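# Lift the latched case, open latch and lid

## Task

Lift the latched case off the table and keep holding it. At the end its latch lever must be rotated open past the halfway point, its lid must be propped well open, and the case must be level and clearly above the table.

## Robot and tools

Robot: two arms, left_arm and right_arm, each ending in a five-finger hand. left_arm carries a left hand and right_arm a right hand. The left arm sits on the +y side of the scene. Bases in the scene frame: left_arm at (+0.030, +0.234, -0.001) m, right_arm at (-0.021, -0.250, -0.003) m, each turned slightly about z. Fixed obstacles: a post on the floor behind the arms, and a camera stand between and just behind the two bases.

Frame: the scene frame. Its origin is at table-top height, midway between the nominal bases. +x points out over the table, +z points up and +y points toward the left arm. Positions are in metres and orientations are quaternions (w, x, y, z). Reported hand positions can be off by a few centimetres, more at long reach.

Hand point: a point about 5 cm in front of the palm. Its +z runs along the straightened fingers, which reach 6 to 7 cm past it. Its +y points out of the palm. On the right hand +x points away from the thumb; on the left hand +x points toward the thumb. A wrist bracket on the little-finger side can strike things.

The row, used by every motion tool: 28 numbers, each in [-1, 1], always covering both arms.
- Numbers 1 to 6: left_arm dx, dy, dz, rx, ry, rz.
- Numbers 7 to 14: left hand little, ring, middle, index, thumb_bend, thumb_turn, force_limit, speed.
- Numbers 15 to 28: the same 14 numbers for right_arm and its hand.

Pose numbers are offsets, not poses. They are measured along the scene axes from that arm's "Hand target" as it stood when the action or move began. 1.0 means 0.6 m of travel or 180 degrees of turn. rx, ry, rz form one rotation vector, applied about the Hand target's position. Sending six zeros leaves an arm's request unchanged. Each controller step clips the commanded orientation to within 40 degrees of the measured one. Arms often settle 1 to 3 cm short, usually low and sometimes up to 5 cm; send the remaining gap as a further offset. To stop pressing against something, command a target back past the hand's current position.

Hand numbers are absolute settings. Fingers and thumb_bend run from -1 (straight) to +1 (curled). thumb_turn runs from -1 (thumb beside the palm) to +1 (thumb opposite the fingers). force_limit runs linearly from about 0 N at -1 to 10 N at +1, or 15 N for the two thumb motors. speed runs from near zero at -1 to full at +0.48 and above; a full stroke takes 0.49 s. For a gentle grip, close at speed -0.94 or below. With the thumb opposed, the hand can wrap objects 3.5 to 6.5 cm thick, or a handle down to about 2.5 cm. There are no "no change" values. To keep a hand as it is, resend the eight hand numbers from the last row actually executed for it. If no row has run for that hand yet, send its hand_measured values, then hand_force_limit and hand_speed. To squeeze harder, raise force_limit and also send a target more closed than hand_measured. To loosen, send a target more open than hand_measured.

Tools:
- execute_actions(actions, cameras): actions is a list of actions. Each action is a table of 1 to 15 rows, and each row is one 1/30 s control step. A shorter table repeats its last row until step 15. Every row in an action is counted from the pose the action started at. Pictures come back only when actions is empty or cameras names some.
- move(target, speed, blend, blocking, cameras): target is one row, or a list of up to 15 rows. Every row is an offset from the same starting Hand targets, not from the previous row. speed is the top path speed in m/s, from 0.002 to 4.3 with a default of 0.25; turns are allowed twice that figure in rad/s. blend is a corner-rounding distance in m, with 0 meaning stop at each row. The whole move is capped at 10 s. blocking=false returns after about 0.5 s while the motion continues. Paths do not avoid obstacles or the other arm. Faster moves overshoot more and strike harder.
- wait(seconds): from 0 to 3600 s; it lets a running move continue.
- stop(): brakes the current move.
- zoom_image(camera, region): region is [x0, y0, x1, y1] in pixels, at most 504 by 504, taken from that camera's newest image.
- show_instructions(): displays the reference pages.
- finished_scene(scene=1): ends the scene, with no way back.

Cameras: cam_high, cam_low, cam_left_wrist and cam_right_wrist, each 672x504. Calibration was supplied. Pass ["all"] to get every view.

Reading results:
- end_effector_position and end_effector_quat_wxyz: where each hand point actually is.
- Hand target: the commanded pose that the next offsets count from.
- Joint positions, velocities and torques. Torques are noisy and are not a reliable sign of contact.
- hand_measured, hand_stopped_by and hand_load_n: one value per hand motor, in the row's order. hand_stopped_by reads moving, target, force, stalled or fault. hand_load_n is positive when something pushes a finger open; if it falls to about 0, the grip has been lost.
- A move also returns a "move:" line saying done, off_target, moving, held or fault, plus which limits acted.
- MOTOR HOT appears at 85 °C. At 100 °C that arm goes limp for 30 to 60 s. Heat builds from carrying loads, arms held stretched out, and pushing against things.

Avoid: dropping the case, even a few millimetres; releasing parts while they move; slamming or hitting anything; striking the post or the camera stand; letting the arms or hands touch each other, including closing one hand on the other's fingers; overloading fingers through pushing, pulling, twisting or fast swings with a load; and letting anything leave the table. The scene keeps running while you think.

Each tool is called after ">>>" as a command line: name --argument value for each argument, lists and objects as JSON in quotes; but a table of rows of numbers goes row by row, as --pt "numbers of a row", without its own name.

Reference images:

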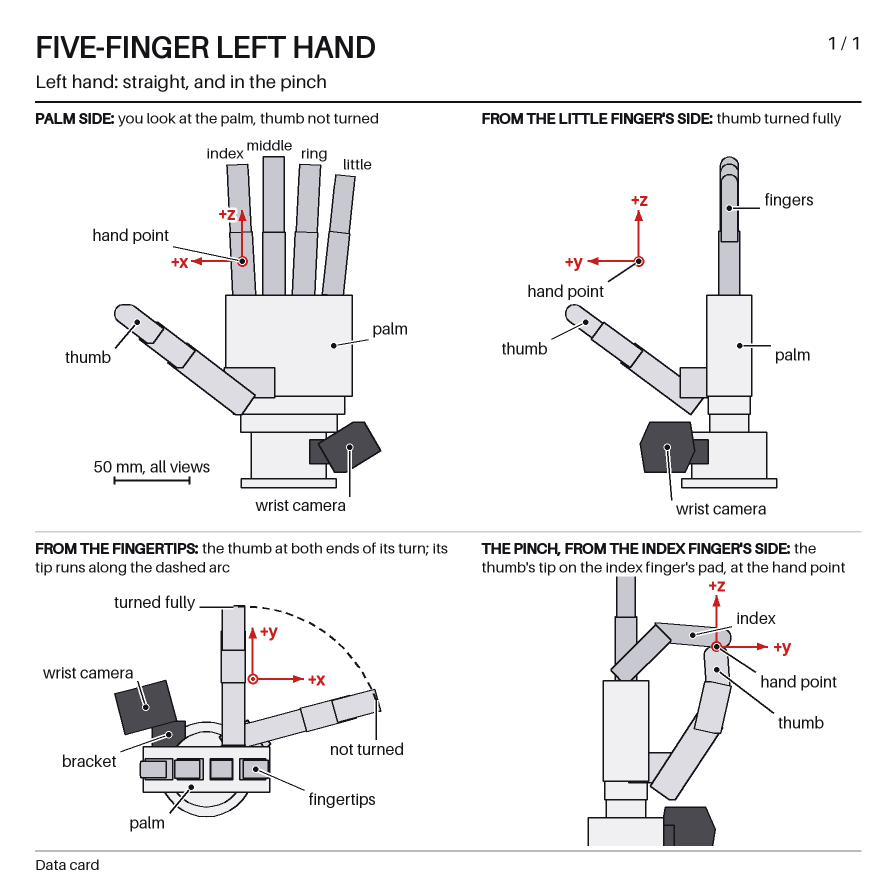

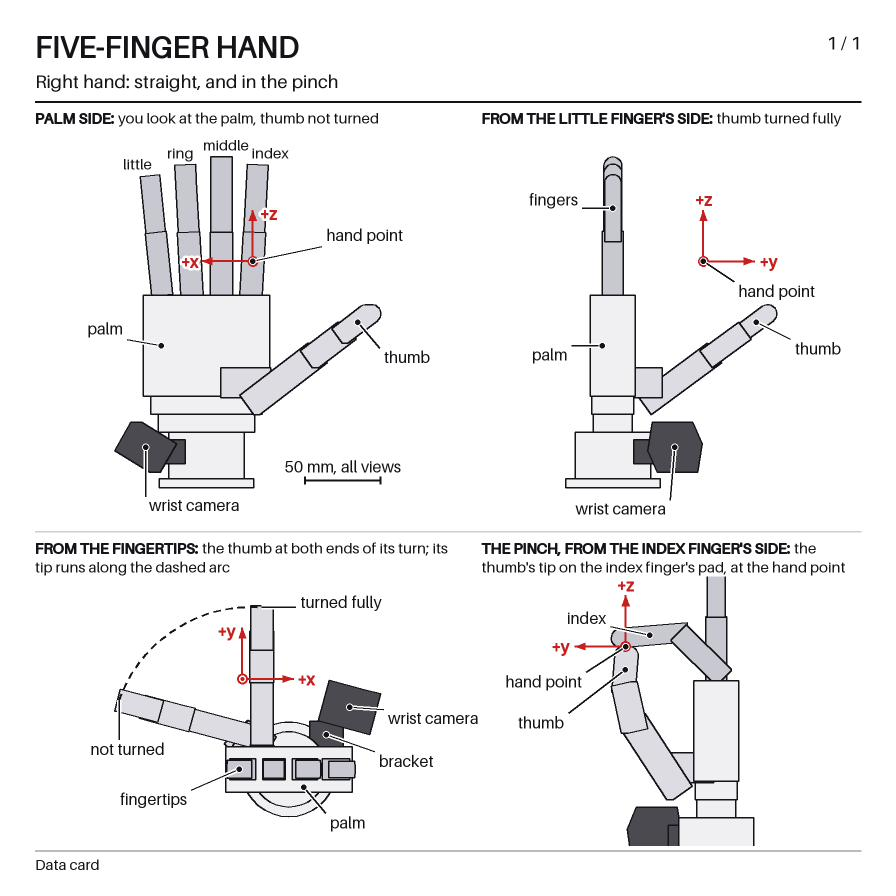

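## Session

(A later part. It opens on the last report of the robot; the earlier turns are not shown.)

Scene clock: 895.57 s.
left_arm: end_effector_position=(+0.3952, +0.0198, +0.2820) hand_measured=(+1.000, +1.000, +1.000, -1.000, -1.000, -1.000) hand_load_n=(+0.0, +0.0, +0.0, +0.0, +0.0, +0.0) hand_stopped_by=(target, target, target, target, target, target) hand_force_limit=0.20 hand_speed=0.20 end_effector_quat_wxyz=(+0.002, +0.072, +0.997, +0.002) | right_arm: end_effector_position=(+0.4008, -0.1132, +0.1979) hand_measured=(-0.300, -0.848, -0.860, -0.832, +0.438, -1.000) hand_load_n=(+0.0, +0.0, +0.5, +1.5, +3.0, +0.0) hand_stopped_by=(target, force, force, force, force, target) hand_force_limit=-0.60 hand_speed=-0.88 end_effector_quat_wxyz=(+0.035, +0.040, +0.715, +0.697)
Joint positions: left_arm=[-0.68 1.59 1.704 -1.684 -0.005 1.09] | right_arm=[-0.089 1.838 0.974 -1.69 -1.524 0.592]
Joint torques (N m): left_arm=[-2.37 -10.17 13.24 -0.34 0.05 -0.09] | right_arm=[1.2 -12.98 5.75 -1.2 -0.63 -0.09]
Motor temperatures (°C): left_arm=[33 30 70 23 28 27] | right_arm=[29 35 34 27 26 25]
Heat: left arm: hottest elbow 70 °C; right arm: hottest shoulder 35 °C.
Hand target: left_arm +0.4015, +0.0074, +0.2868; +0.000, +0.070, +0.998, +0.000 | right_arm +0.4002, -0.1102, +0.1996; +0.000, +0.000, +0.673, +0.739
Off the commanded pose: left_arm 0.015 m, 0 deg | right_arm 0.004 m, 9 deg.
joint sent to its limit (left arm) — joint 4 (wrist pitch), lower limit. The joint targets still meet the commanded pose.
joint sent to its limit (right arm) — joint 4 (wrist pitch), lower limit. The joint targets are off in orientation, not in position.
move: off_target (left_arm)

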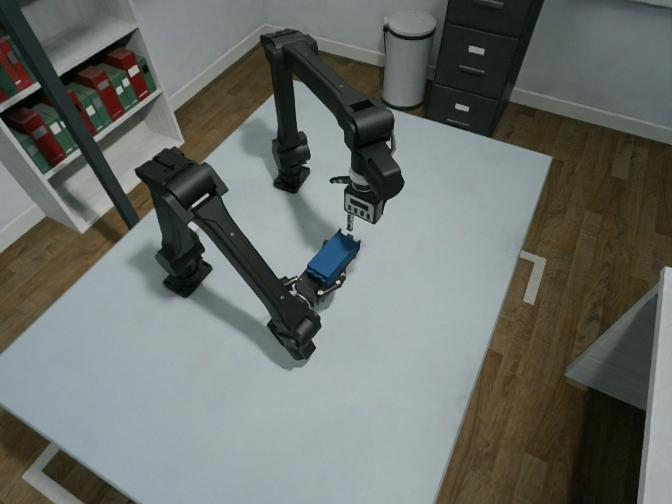

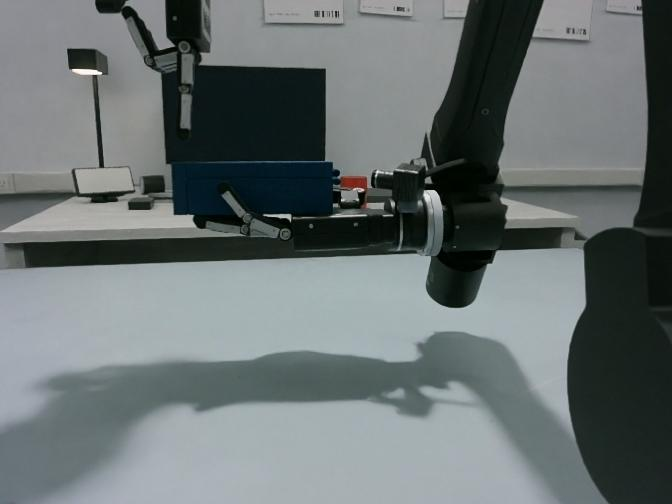

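>>> move --pt "0.006 -0.01 -0.033 0 0 0 1 1 1 -1 -1 -1 0.2 0.2 0 0 0 0 0 0 -0.3 -0.6 -0.6 -0.6 0.5 -1 -0.6 -0.88" --speed 0.05 --cameras '["cam_high","cam_low"]'

>>> zoom_image --camera "cam_high" --region '[320, 200, 380, 260]'

>>> zoom_image --camera "cam_low" --region '[140, 100, 260, 200]'

Scene clock: 908.93 s.
left_arm: end_effector_position=(+0.4009, +0.0133, +0.2724) hand_measured=(+1.000, +1.000, +1.000, -1.000, -1.000, -1.000) hand_load_n=(+0.0, +0.0, +0.0, +0.0, +0.0, +0.0) hand_stopped_by=(target, target, target, target, target, target) hand_force_limit=0.20 hand_speed=0.20 end_effector_quat_wxyz=(+0.002, +0.071, +0.998, +0.001) | right_arm: end_effector_position=(+0.4008, -0.1132, +0.1979) hand_measured=(-0.300, -0.848, -0.860, -0.832, +0.438, -1.000) hand_load_n=(+0.0, +0.0, +0.5, +1.0, +3.0, +0.0) hand_stopped_by=(target, force, force, force, force, target) hand_force_limit=-0.60 hand_speed=-0.88 end_effector_quat_wxyz=(+0.035, +0.040, +0.715, +0.697)
Joint positions: left_arm=[-0.684 1.611 1.704 -1.663 -0.004 1.085] | right_arm=[-0.089 1.838 0.974 -1.69 -1.524 0.592]
Joint torques (N m): left_arm=[-2.37 -10.52 11.34 0.17 0.06 -0.09] | right_arm=[1.26 -13.33 5.68 -1.24 -0.63 -0.09]
Motor temperatures (°C): left_arm=[33 31 71 23 28 27] | right_arm=[29 35 34 27 26 25]
Heat: left arm: hottest elbow 71 °C; right arm: hottest shoulder 35 °C.
Hand target: left_arm +0.4051, +0.0014, +0.2671; +0.001, +0.070, +0.998, +0.000 | right_arm +0.4002, -0.1102, +0.1996; +0.000, +0.000, +0.673, +0.739
Off the commanded pose: left_arm 0.014 m, 0 deg | right_arm 0.004 m, 9 deg.
joint sent to its limit (right arm) — joint 4 (wrist pitch), lower limit. The joint targets are off in orientation, not in position.
move: off_target (left_arm)

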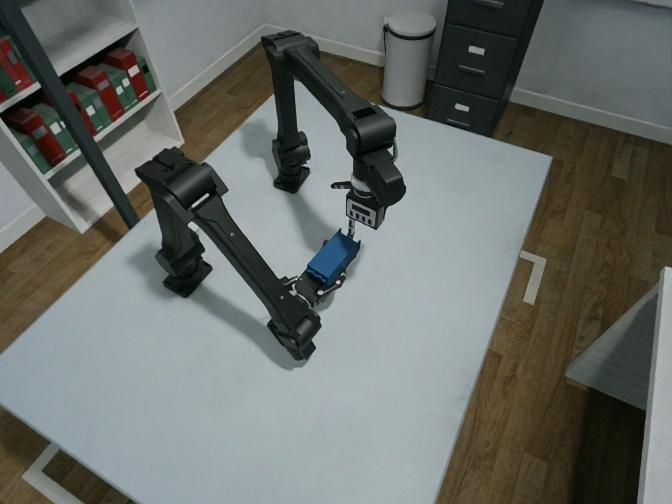

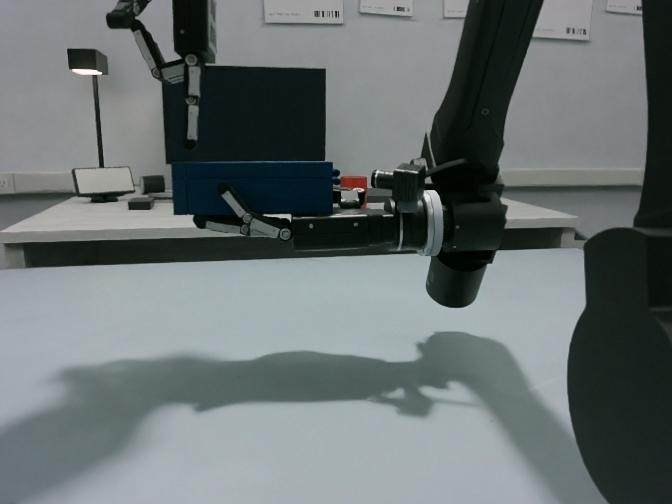

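Scaled by 8.400 from the camera's image (finer frame: 960x720).

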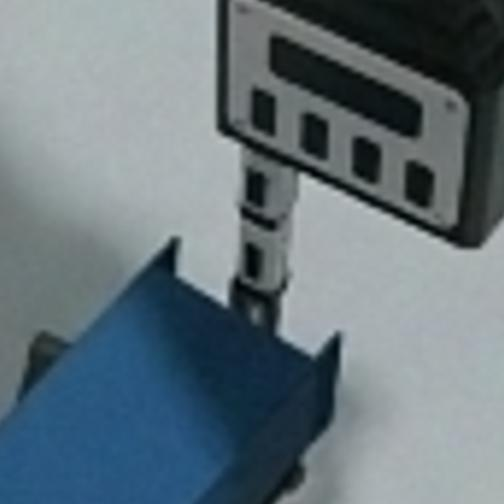

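Scaled by 4.200 from the camera's image (finer frame: 960x720).

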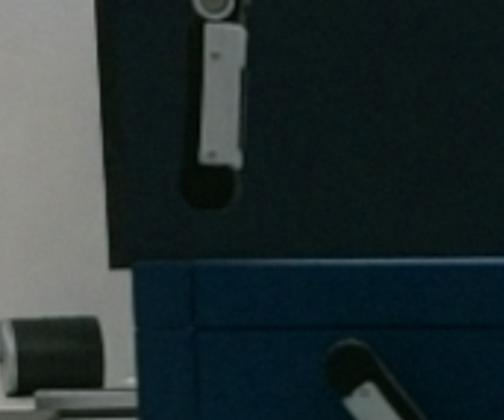

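>>> move --pt "-0.005 0.0 -0.022 0 0 0 1 1 1 -1 -1 -1 0.2 0.2 0 0 0 0 0 0 -0.3 -0.6 -0.6 -0.6 0.5 -1 -0.6 -0.88" --speed 0.04 --cameras '["cam_high","cam_low"]'

>>> zoom_image --camera "cam_high" --region '[320, 200, 380, 260]'

>>> zoom_image --camera "cam_low" --region '[140, 100, 260, 200]'

Scene clock: 917.33 s.
left_arm: end_effector_position=(+0.4043, +0.0087, +0.2648) hand_measured=(+1.000, +1.000, +1.000, -1.000, -1.000, -1.000) hand_load_n=(+0.0, +0.0, +0.0, +0.0, +0.0, +0.0) hand_stopped_by=(target, target, target, target, target, target) hand_force_limit=0.20 hand_speed=0.20 end_effector_quat_wxyz=(+0.009, +0.071, +0.997, -0.003) | right_arm: end_effector_position=(+0.4008, -0.1132, +0.1979) hand_measured=(-0.300, -0.848, -0.860, -0.832, +0.438, -1.000) hand_load_n=(+0.0, +0.0, +0.0, +1.0, +3.0, +0.0) hand_stopped_by=(target, force, force, force, force, target) hand_force_limit=-0.60 hand_speed=-0.88 end_effector_quat_wxyz=(+0.035, +0.040, +0.715, +0.697)
Joint positions: left_arm=[-0.687 1.611 1.687 -1.628 -0.004 1.082] | right_arm=[-0.089 1.838 0.974 -1.69 -1.524 0.592]
Joint torques (N m): left_arm=[-2.26 -11.22 9.17 0.4 0.05 -0.07] | right_arm=[1.32 -13.57 5.72 -1.21 -0.64 -0.09]
Motor temperatures (°C): left_arm=[33 31 70 23 28 27] | right_arm=[29 35 34 27 26 25]
Heat: left arm: hottest elbow 70 °C; right arm: hottest shoulder 35 °C.
Hand target: left_arm +0.4020, +0.0014, +0.2539; +0.000, +0.071, +0.998, +0.000 | right_arm +0.4002, -0.1102, +0.1996; +0.000, +0.000, +0.673, +0.739
Off the commanded pose: left_arm 0.013 m, 1 deg | right_arm 0.004 m, 9 deg.
joint sent to its limit (right arm) — joint 4 (wrist pitch), lower limit. The joint targets are off in orientation, not in position.
move: off_target (left_arm)

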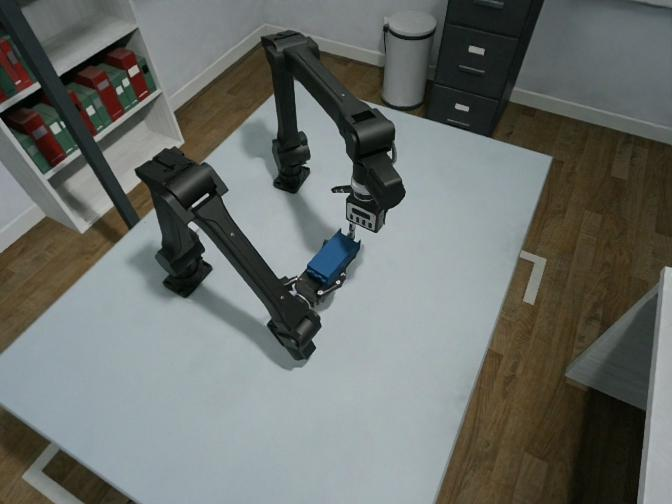

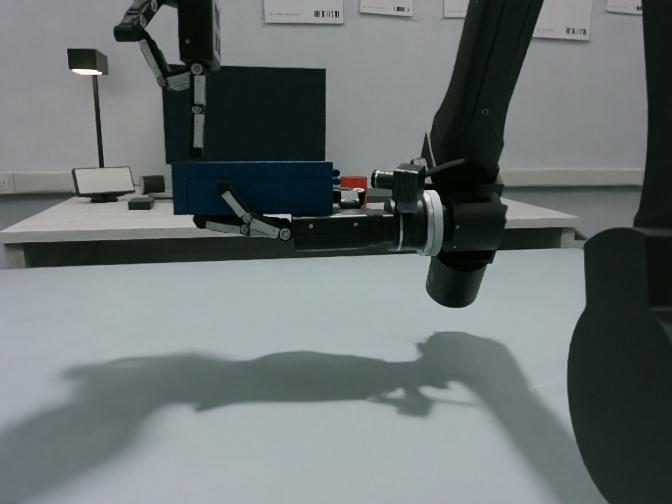

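Scaled by 8.400 from the camera's image (finer frame: 960x720).

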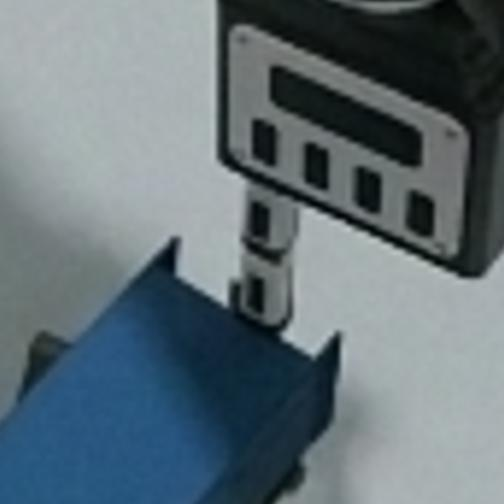

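Scaled by 4.200 from the camera's image (finer frame: 960x720).

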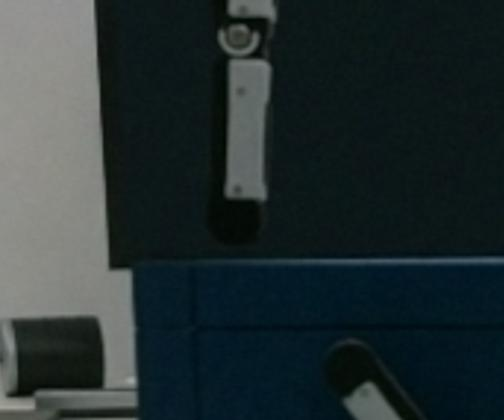

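>>> move --pt "-0.012 0.0 0.015 0 0 0 1 1 1 -1 -1 -1 0.2 0.2 0 0 0 0 0 0 -0.3 -0.6 -0.6 -0.6 0.5 -1 -0.6 -0.88" --pt "-0.012 0.022 0.015 0 0 0 1 1 1 -1 -1 -1 0.2 0.2 0 0 0 0 0 0 -0.3 -0.6 -0.6 -0.6 0.5 -1 -0.6 -0.88" --speed 0.04 --cameras '["cam_high","cam_low"]'

>>> zoom_image --camera "cam_high" --region '[320, 200, 380, 260]'

>>> zoom_image --camera "cam_low" --region '[140, 100, 260, 200]'

Scene clock: 924.30 s.
left_arm: end_effector_position=(+0.3965, +0.0088, +0.2621) hand_measured=(+1.000, +1.000, +1.000, -1.000, -1.000, -1.000) hand_load_n=(+0.0, +0.0, +0.0, +0.0, -0.5, +0.0) hand_stopped_by=(target, target, target, target, target, target) hand_force_limit=0.20 hand_speed=0.20 end_effector_quat_wxyz=(+0.003, +0.071, +0.997, +0.001) | right_arm: end_effector_position=(+0.4001, -0.1129, +0.1972) hand_measured=(-0.300, -0.848, -0.860, -0.832, +0.438, -1.000) hand_load_n=(+0.5, +0.0, +0.0, +1.5, +3.0, +0.0) hand_stopped_by=(target, force, force, force, force, target) hand_force_limit=-0.60 hand_speed=-0.88 end_effector_quat_wxyz=(+0.034, +0.040, +0.716, +0.696)
Joint positions: left_arm=[-0.697 1.604 1.669 -1.632 -0.004 1.073] | right_arm=[-0.089 1.839 0.972 -1.69 -1.521 0.592]
Joint velocities: left_arm=[within noise] | right_arm=[-0.005 -0.005 0.012 -0.007 -0.037 0.154]
Joint torques (N m): left_arm=[-0.56 -13.04 8.96 -0.2 0.06 0.11] | right_arm=[1.26 -13.33 5.76 -1.24 -0.72 -0.09]
Motor temperatures (°C): left_arm=[33 31 68 23 28 27] | right_arm=[29 35 34 27 26 25]
Heat: left arm: hottest elbow 68 °C; right arm: hottest shoulder 35 °C.
Hand target: left_arm +0.3949, +0.0146, +0.2628; +0.001, +0.070, +0.998, +0.000 | right_arm +0.4001, -0.1101, +0.1994; +0.000, +0.000, +0.673, +0.739
Off the commanded pose: left_arm 0.006 m, 0 deg | right_arm 0.004 m, 9 deg.
joint sent to its limit (right arm) — joint 4 (wrist pitch), lower limit. The joint targets are off in orientation, not in position.
move: done

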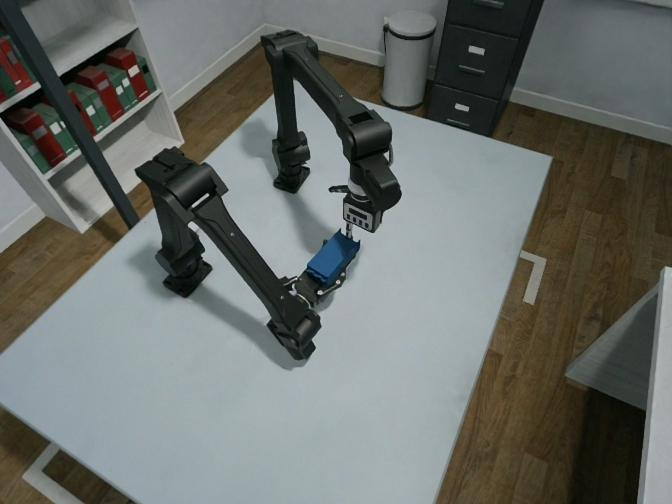

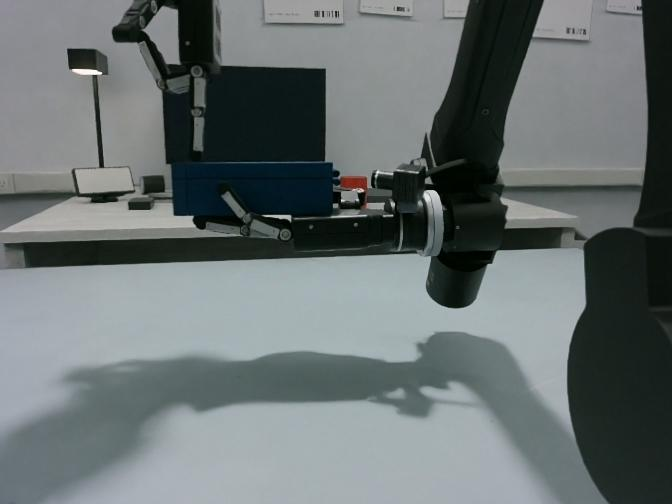

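Scaled by 8.400 from the camera's image (finer frame: 960x720).

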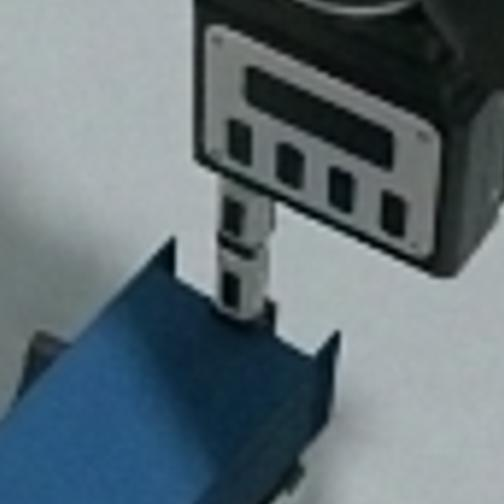

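Scaled by 4.200 from the camera's image (finer frame: 960x720).

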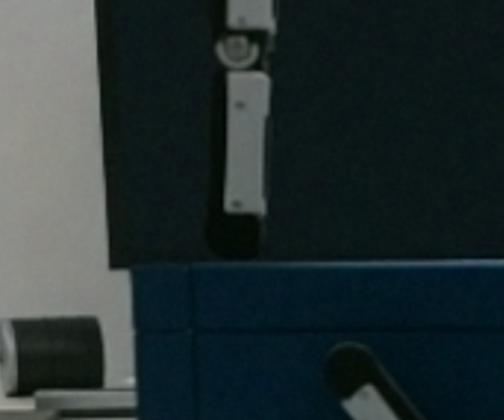

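>>> move --pt "0.0 0.0 0.035 0 0 0 1 1 1 -1 -1 -1 0.2 0.2 0 0 0 0 0 0 -0.3 -0.6 -0.6 -0.6 0.5 -1 -0.6 -0.88" --pt "0.01 0.015 0.035 0 0 0 1 1 1 -1 -1 -1 0.2 0.2 0 0 0 0 0 0 -0.3 -0.6 -0.6 -0.6 0.5 -1 -0.6 -0.88" --speed 0.06 --cameras '["cam_high","cam_low"]'

>>> zoom_image --camera "cam_high" --region '[320, 200, 380, 260]'

>>> zoom_image --camera "cam_low" --region '[140, 100, 260, 200]'

Scene clock: 930.83 s.
left_arm: end_effector_position=(+0.3920, +0.0233, +0.2671) hand_measured=(+1.000, +1.000, +1.000, -1.000, -1.000, -1.000) hand_load_n=(+0.0, +0.0, +0.0, +0.0, +0.0, +0.0) hand_stopped_by=(target, target, target, target, target, target) hand_force_limit=0.20 hand_speed=0.20 end_effector_quat_wxyz=(-0.016, +0.070, +0.997, +0.012) | right_arm: end_effector_position=(+0.4001, -0.1129, +0.1972) hand_measured=(-0.300, -0.848, -0.860, -0.832, +0.438, -1.000) hand_load_n=(+0.0, +0.0, +0.5, +1.0, +3.0, +0.0) hand_stopped_by=(target, force, force, force, force, target) hand_force_limit=-0.60 hand_speed=-0.88 end_effector_quat_wxyz=(+0.034, +0.040, +0.716, +0.696)
Joint positions: left_arm=[-0.677 1.604 1.675 -1.683 -0.004 1.09] | right_arm=[-0.089 1.839 0.972 -1.69 -1.521 0.592]
Joint torques (N m): left_arm=[-0.21 -12.92 13.18 -0.44 0.02 0.13] | right_arm=[1.2 -13.8 5.83 -1.31 -0.73 -0.1]
Motor temperatures (°C): left_arm=[33 31 66 23 28 27] | right_arm=[29 35 34 27 26 25]
Heat: left arm: hottest elbow 66 °C; right arm: hottest shoulder 35 °C.
Hand target: left_arm +0.4008, +0.0236, +0.2838; +0.000, +0.071, +0.997, +0.000 | right_arm +0.4001, -0.1101, +0.1994; +0.000, +0.000, +0.673, +0.739
Off the commanded pose: left_arm 0.019 m, 2 deg | right_arm 0.004 m, 9 deg.
joint sent to its limit (left arm) — joint 4 (wrist pitch), lower limit. The joint targets still meet the commanded pose.
joint sent to its limit (right arm) — joint 4 (wrist pitch), lower limit. The joint targets are off in orientation, not in position.
move: off_target (left_arm)

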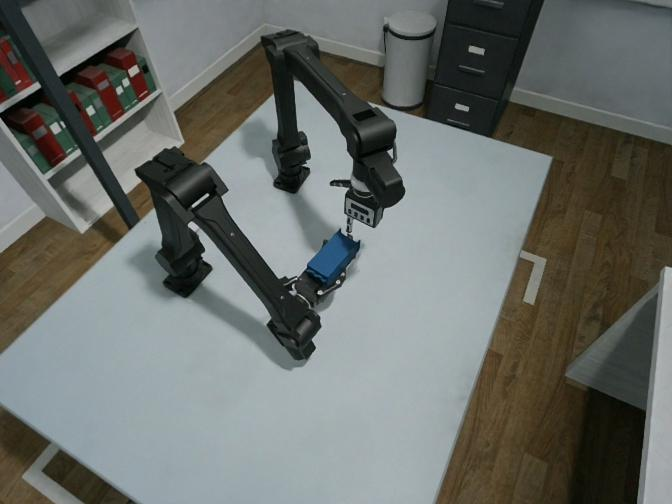

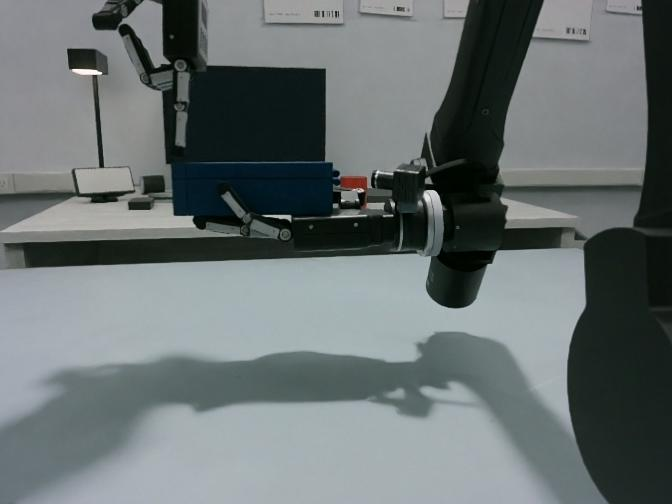

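Scaled by 8.400 from the camera's image (finer frame: 960x720).

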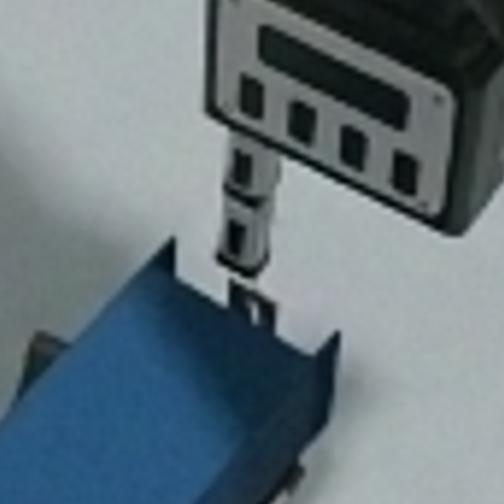

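Scaled by 4.200 from the camera's image (finer frame: 960x720).

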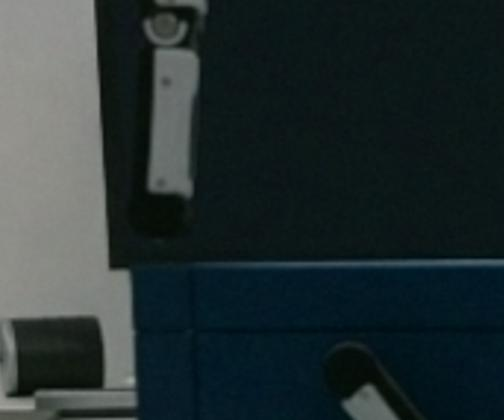

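>>> move --pt "-0.003 -0.036 0.0 0 0 0 1 1 1 -1 -1 -1 0.2 0.2 0 0 0 0 0 0 -0.3 -0.6 -0.6 -0.6 0.5 -1 -0.6 -0.88" --speed 0.06 --cameras '["cam_high","cam_low"]'

>>> zoom_image --camera "cam_high" --region '[320, 200, 380, 260]'

>>> zoom_image --camera "cam_low" --region '[140, 100, 260, 200]'

Scene clock: 938.57 s.
left_arm: end_effector_position=(+0.3943, +0.0134, +0.2773) hand_measured=(+1.000, +1.000, +1.000, -1.000, -1.000, -1.000) hand_load_n=(+0.0, +0.0, +0.0, +0.0, +0.0, +0.5) hand_stopped_by=(target, target, target, target, target, target) hand_force_limit=0.20 hand_speed=0.20 end_effector_quat_wxyz=(-0.002, +0.072, +0.997, +0.004) | right_arm: end_effector_position=(+0.4001, -0.1129, +0.1972) hand_measured=(-0.300, -0.848, -0.860, -0.832, +0.438, -1.000) hand_load_n=(+0.5, +0.0, +0.0, +1.5, +3.0, +0.0) hand_stopped_by=(target, force, force, force, force, target) hand_force_limit=-0.60 hand_speed=-0.88 end_effector_quat_wxyz=(+0.034, +0.040, +0.716, +0.696)
Joint positions: left_arm=[-0.692 1.604 1.707 -1.683 -0.004 1.079] | right_arm=[-0.089 1.839 0.972 -1.69 -1.521 0.592]
Joint torques (N m): left_arm=[-2.14 -10.93 13.35 -0.4 0.04 -0.09] | right_arm=[1.2 -13.45 5.76 -1.21 -0.72 -0.1]
Motor temperatures (°C): left_arm=[33 32 66 23 28 27] | right_arm=[29 35 34 27 26 25]
Heat: left arm: hottest elbow 66 °C; right arm: hottest shoulder 35 °C.
Hand target: left_arm +0.3991, +0.0020, +0.2840; +0.001, +0.070, +0.998, +0.000 | right_arm +0.4001, -0.1101, +0.1994; +0.000, +0.000, +0.673, +0.739
Off the commanded pose: left_arm 0.014 m, 1 deg | right_arm 0.004 m, 9 deg.
joint sent to its limit (left arm) — joint 4 (wrist pitch), lower limit. The joint targets still meet the commanded pose.
joint sent to its limit (right arm) — joint 4 (wrist pitch), lower limit. The joint targets are off in orientation, not in position.
move: off_target (left_arm)

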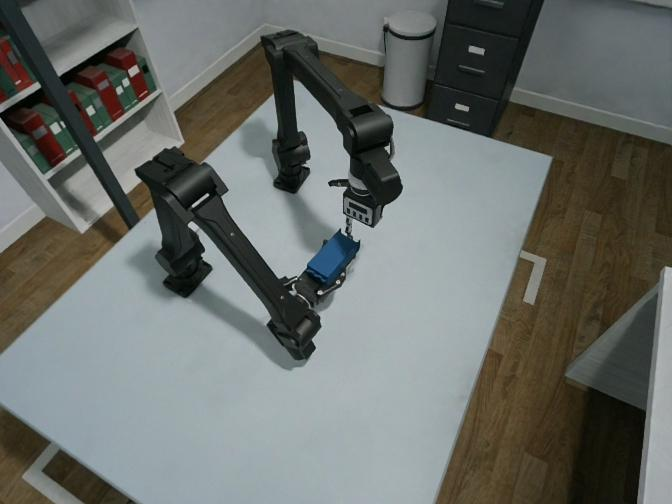

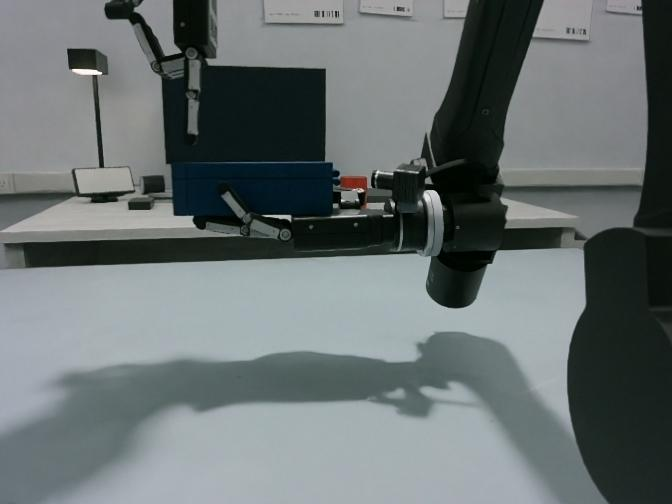

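Scaled by 8.400 from the camera's image (finer frame: 960x720).

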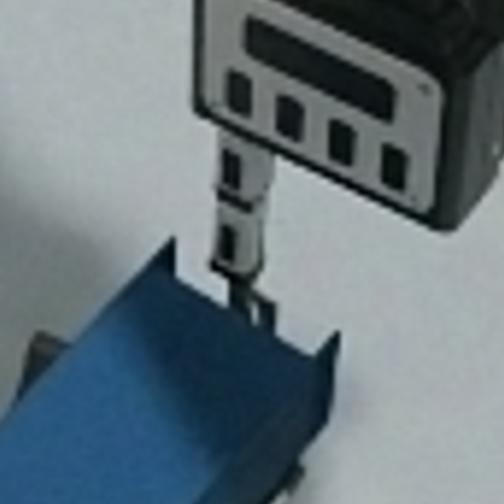

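Scaled by 4.200 from the camera's image (finer frame: 960x720).

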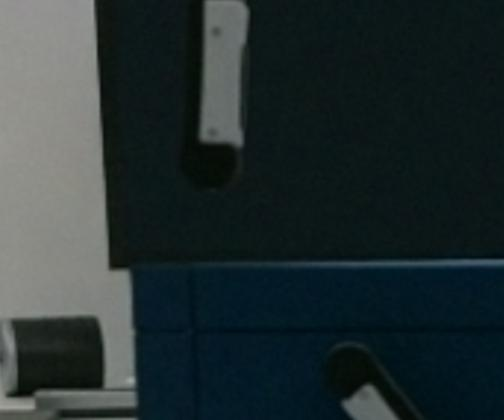

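>>> move --target '[0.010,0.006,-0.008,0,0,0,1,1,1,-1,-1,-1,0.2,0.2,0,0,0,0,0,0,-0.3,-0.6,-0.6,-0.6,0.5,-1,-0.6,-0.88]' --speed 0.05 --cameras '["cam_low","cam_high"]'

Scene clock: 954.43 s.
left_arm: end_effector_position=(+0.3943, +0.0134, +0.2772) hand_measured=(+1.000, +1.000, +1.000, -1.000, -1.000, -1.000) hand_load_n=(+0.0, +0.0, +0.0, +0.0, -0.5, +0.0) hand_stopped_by=(target, target, target, target, target, target) hand_force_limit=0.20 hand_speed=0.20 end_effector_quat_wxyz=(-0.003, +0.072, +0.997, +0.004) | right_arm: end_effector_position=(+0.4001, -0.1129, +0.1972) hand_measured=(-0.300, -0.848, -0.860, -0.832, +0.438, -1.000) hand_load_n=(+0.0, +0.0, +0.0, +1.5, +3.0, +0.0) hand_stopped_by=(target, force, force, force, force, target) hand_force_limit=-0.60 hand_speed=-0.88 end_effector_quat_wxyz=(+0.034, +0.040, +0.716, +0.696)
Joint positions: left_arm=[-0.692 1.604 1.707 -1.683 -0.004 1.079] | right_arm=[-0.089 1.839 0.972 -1.69 -1.521 0.592]
Joint torques (N m): left_arm=[-1.14 -10.23 13.26 -0.24 0.05 0.04] | right_arm=[1.38 -13.63 5.76 -1.28 -0.74 -0.07]
Motor temperatures (°C): left_arm=[33 32 66 23 28 27] | right_arm=[29 35 34 27 26 25]
Heat: left arm: hottest elbow 66 °C; right arm: hottest shoulder 35 °C.
Hand target: left_arm +0.4052, +0.0056, +0.2791; +0.001, +0.071, +0.998, +0.000 | right_arm +0.4001, -0.1101, +0.1994; +0.000, +0.000, +0.673, +0.739
Off the commanded pose: left_arm 0.013 m, 1 deg | right_arm 0.004 m, 9 deg.
joint sent to its limit (right arm) — joint 4 (wrist pitch), lower limit. The joint targets are off in orientation, not in position.
move: off_target (left_arm)
Images, in order (width x height): cam_high 672x504, cam_low 672x504.

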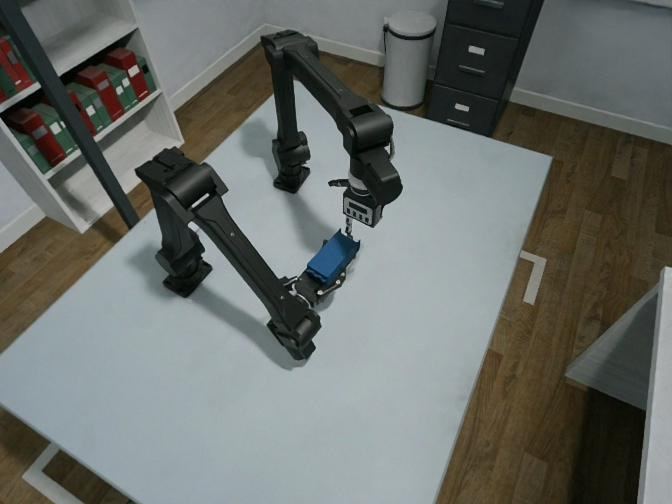

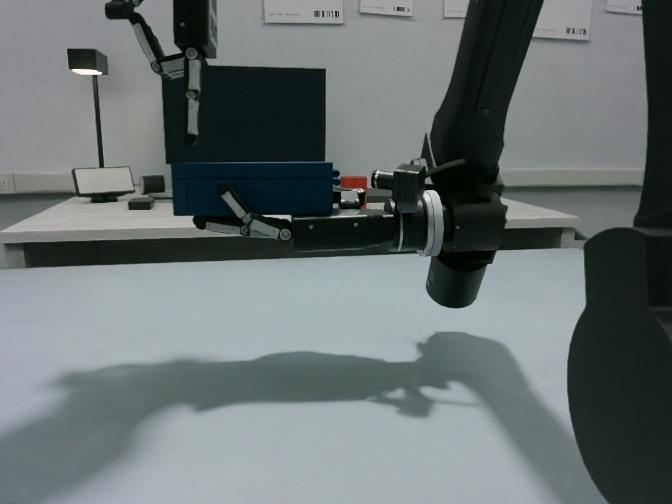

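>>> move --target '[0.004,0.008,-0.022,0,0,0,1,1,1,-1,-1,-1,0.2,0.2,0,0,0,0,0,0,-0.3,-0.6,-0.6,-0.6,0.5,-1,-0.6,-0.88]' --speed 0.05 --cameras '["cam_low","cam_high"]'

>>> zoom_image --camera "cam_low" --region '[140, 100, 260, 200]'

>>> zoom_image --camera "cam_high" --region '[320, 200, 380, 260]'

Scene clock: 958.60 s.
left_arm: end_effector_position=(+0.3997, +0.0099, +0.2758) hand_measured=(+1.000, +1.000, +1.000, -1.000, -1.000, -1.000) hand_load_n=(+0.0, +0.0, +0.0, +0.0, +0.0, +0.0) hand_stopped_by=(target, target, target, target, target, target) hand_force_limit=0.20 hand_speed=0.20 end_effector_quat_wxyz=(+0.008, +0.071, +0.997, -0.002) | right_arm: end_effector_position=(+0.4001, -0.1129, +0.1972) hand_measured=(-0.300, -0.848, -0.860, -0.832, +0.438, -1.000) hand_load_n=(+0.0, +0.0, +0.0, +1.5, +2.5, +0.0) hand_stopped_by=(target, force, force, force, force, target) hand_force_limit=-0.60 hand_speed=-0.88 end_effector_quat_wxyz=(+0.034, +0.040, +0.716, +0.696)
Joint positions: left_arm=[-0.691 1.604 1.707 -1.659 -0.004 1.079] | right_arm=[-0.089 1.839 0.972 -1.69 -1.521 0.592]
Joint torques (N m): left_arm=[-0.26 -10.7 9.96 0.23 0.05 0.13] | right_arm=[1.2 -13.33 5.75 -1.28 -0.73 -0.08]
Motor temperatures (°C): left_arm=[33 32 67 23 28 27] | right_arm=[29 35 34 27 26 25]
Heat: left arm: hottest elbow 67 °C; right arm: hottest shoulder 35 °C.
Hand target: left_arm +0.4076, +0.0104, +0.2659; +0.000, +0.071, +0.998, +0.000 | right_arm +0.4001, -0.1101, +0.1994; +0.000, +0.000, +0.673, +0.739
Off the commanded pose: left_arm 0.013 m, 1 deg | right_arm 0.004 m, 9 deg.
joint sent to its limit (right arm) — joint 4 (wrist pitch), lower limit. The joint targets are off in orientation, not in position.
move: off_target (left_arm)
Images, in order (width x height): cam_high 672x504, cam_low 672x504.

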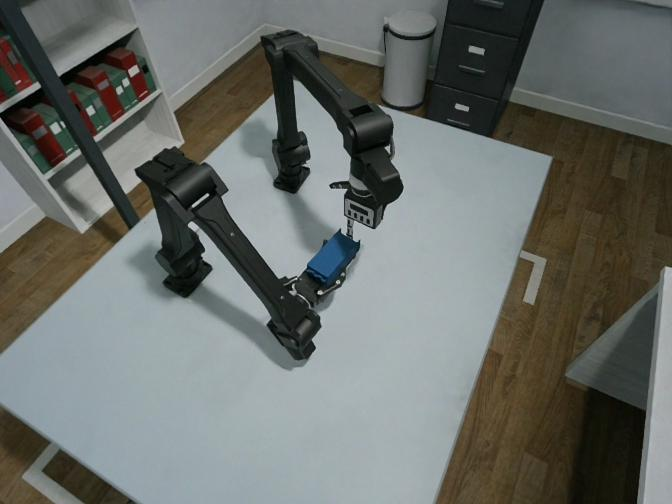

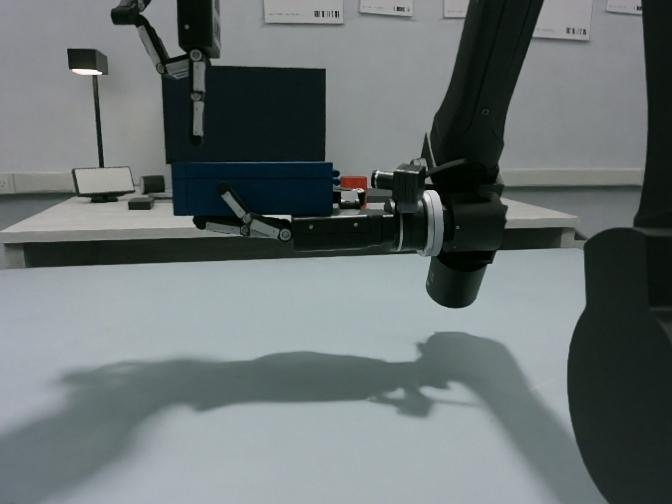

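Scaled by 4.200 from the camera's image (finer frame: 960x720).

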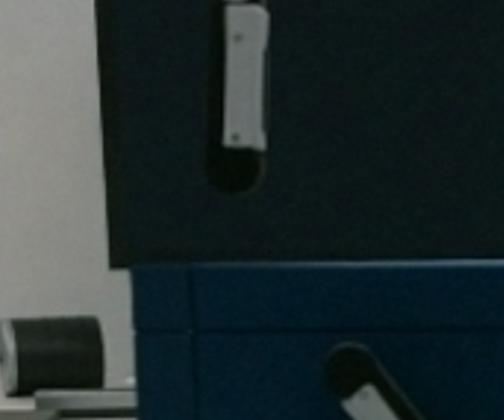

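Scaled by 8.400 from the camera's image (finer frame: 960x720).

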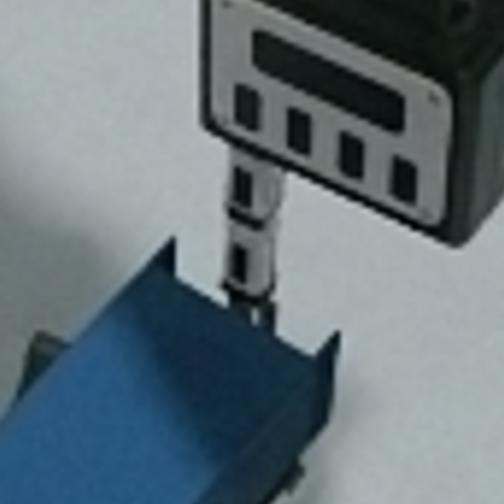

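>>> move --target '[-0.004,0.022,-0.022,0,0,0,1,1,1,-1,-1,-1,0.2,0.2,0,0,0,0,0,0,-0.3,-0.6,-0.6,-0.6,0.5,-1,-0.6,-0.88]' --speed 0.05 --cameras '["cam_low","cam_high"]'

>>> zoom_image --camera "cam_low" --region '[140, 100, 260, 200]'

>>> zoom_image --camera "cam_high" --region '[320, 200, 380, 260]'

Scene clock: 964.23 s.
left_arm: end_effector_position=(+0.4019, +0.0183, +0.2572) hand_measured=(+1.000, +1.000, +1.000, -1.000, -1.000, -1.000) hand_load_n=(+0.0, +0.0, +0.0, +0.0, +0.0, +0.0) hand_stopped_by=(target, target, target, target, target, target) hand_force_limit=0.20 hand_speed=0.20 end_effector_quat_wxyz=(+0.000, +0.070, +0.998, +0.001) | right_arm: end_effector_position=(+0.3998, -0.1128, +0.1951) hand_measured=(-0.300, -0.848, -0.860, -0.832, +0.438, -1.000) hand_load_n=(+0.5, +0.0, +0.0, +2.5, +3.0, +0.0) hand_stopped_by=(target, force, force, force, force, target) hand_force_limit=-0.60 hand_speed=-0.88 end_effector_quat_wxyz=(+0.031, +0.041, +0.716, +0.696)
Joint positions: left_arm=[-0.673 1.603 1.655 -1.623 -0.002 1.095] | right_arm=[-0.089 1.843 0.972 -1.69 -1.519 0.592]
Joint torques (N m): left_arm=[-0.15 -12.4 8.68 0.38 -0.04 0.17] | right_arm=[1.38 -14.04 5.79 -1.25 -0.82 -0.08]
Motor temperatures (°C): left_arm=[33 32 66 23 27 27] | right_arm=[29 35 34 27 26 25]
Heat: left arm: hottest elbow 66 °C; right arm: hottest shoulder 35 °C.
Hand target: left_arm +0.4051, +0.0236, +0.2527; +0.001, +0.070, +0.998, +0.000 | right_arm +0.4002, -0.1102, +0.1995; +0.000, +0.000, +0.673, +0.739
Off the commanded pose: left_arm 0.008 m, 0 deg | right_arm 0.005 m, 9 deg.
joint sent to its limit (right arm) — joint 4 (wrist pitch), lower limit. The joint targets are off in orientation, not in position.
move: done
Images, in order (width x height): cam_high 672x504, cam_low 672x504.

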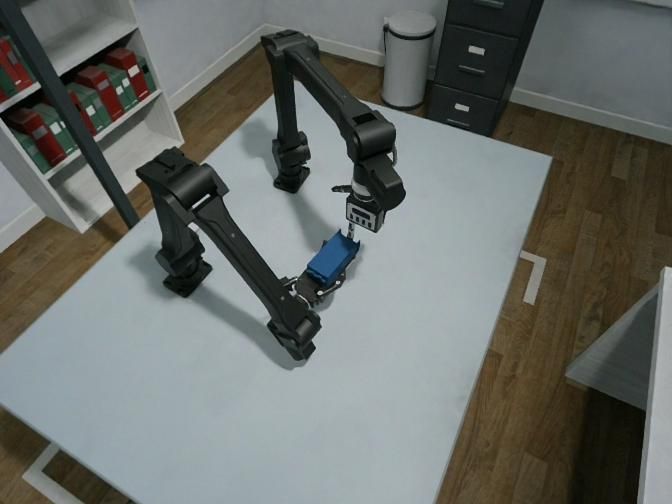

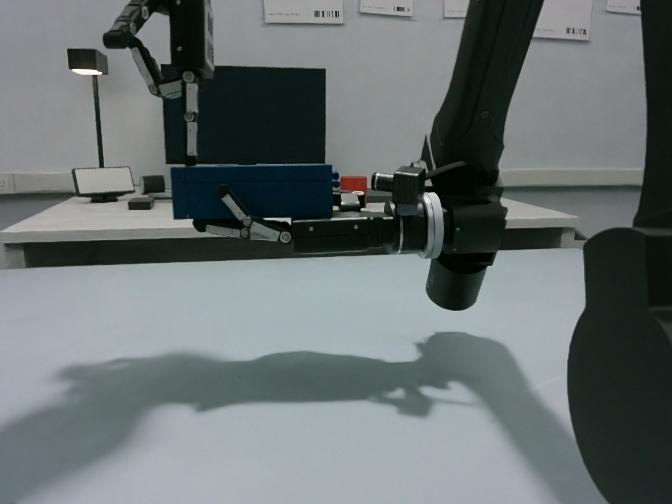

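Scaled by 4.200 from the camera's image (finer frame: 960x720).

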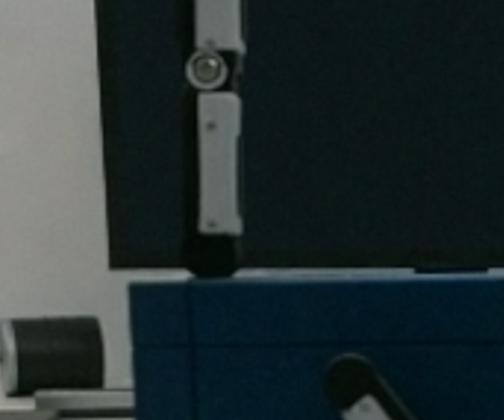

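Scaled by 8.400 from the camera's image (finer frame: 960x720).

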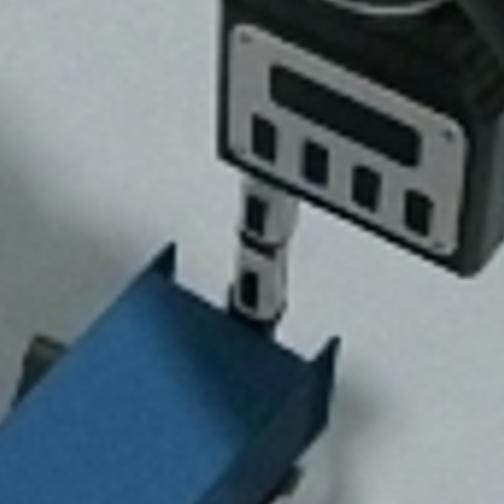

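>>> move --target '[0.0,0.010,0.004,0,0,0,1,1,1,-1,-1,-1,0.2,0.2,0,0,0,0,0,0,-0.3,-0.6,-0.6,-0.6,0.5,-1,-0.6,-0.88]' --speed 0.05 --cameras '["cam_low","cam_high"]'

>>> zoom_image --camera "cam_low" --region '[140, 100, 260, 200]'

>>> zoom_image --camera "cam_high" --region '[320, 200, 380, 260]'

Scene clock: 977.97 s.
left_arm: end_effector_position=(+0.4029, +0.0243, +0.2553) hand_measured=(+1.000, +1.000, +1.000, -1.000, -1.000, -1.000) hand_load_n=(+0.5, +0.0, +0.0, +0.0, +0.0, +0.0) hand_stopped_by=(target, target, target, target, target, target) hand_force_limit=0.20 hand_speed=0.20 end_effector_quat_wxyz=(-0.002, +0.070, +0.998, +0.002) | right_arm: end_effector_position=(+0.3998, -0.1128, +0.1951) hand_measured=(-0.300, -0.848, -0.860, -0.832, +0.438, -1.000) hand_load_n=(+0.0, +0.0, +0.0, +1.5, +2.5, +0.0) hand_stopped_by=(target, force, force, force, force, target) hand_force_limit=-0.60 hand_speed=-0.88 end_effector_quat_wxyz=(+0.031, +0.041, +0.716, +0.696)
Joint positions: left_arm=[-0.662 1.6 1.646 -1.622 -0.002 1.105] | right_arm=[-0.089 1.843 0.972 -1.69 -1.519 0.592]
Joint torques (N m): left_arm=[-0.32 -12.81 9.05 0.17 -0.05 0.14] | right_arm=[1.44 -13.8 5.87 -1.31 -0.83 -0.1]
Motor temperatures (°C): left_arm=[33 31 65 23 27 27] | right_arm=[29 35 34 27 26 25]
Heat: left arm: hottest elbow 65 °C; right arm: hottest shoulder 35 °C.
Hand target: left_arm +0.4052, +0.0296, +0.2550; +0.000, +0.071, +0.998, +0.000 | right_arm +0.4002, -0.1102, +0.1995; +0.000, +0.000, +0.673, +0.739
Off the commanded pose: left_arm 0.006 m, 0 deg | right_arm 0.005 m, 9 deg.
joint sent to its limit (right arm) — joint 4 (wrist pitch), lower limit. The joint targets are off in orientation, not in position.
move: done
Images, in order (width x height): cam_high 672x504, cam_low 672x504.

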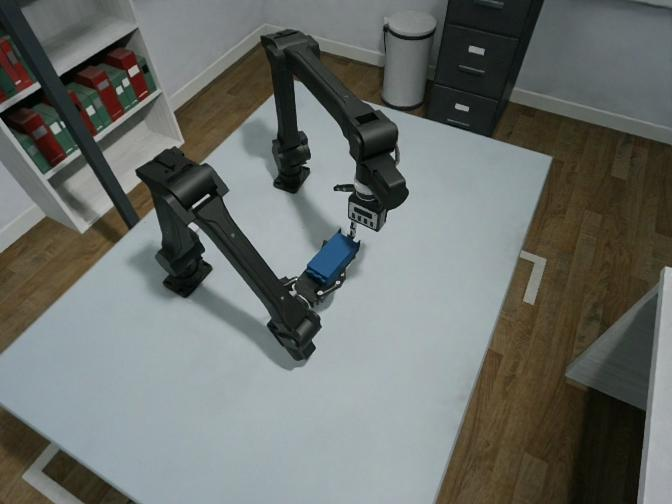

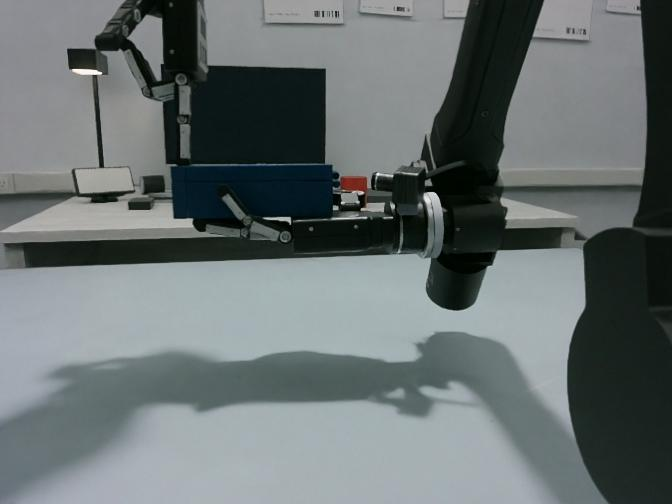

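Scaled by 4.200 from the camera's image (finer frame: 960x720).

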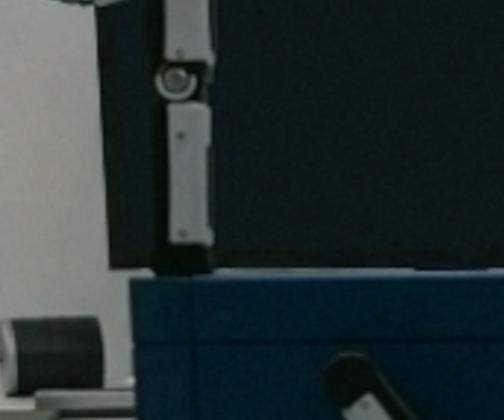

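Scaled by 8.400 from the camera's image (finer frame: 960x720).

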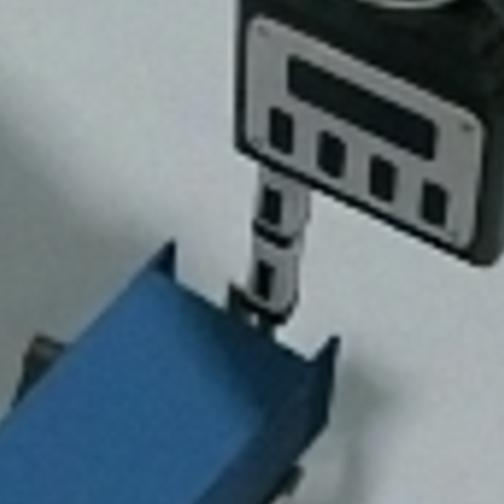

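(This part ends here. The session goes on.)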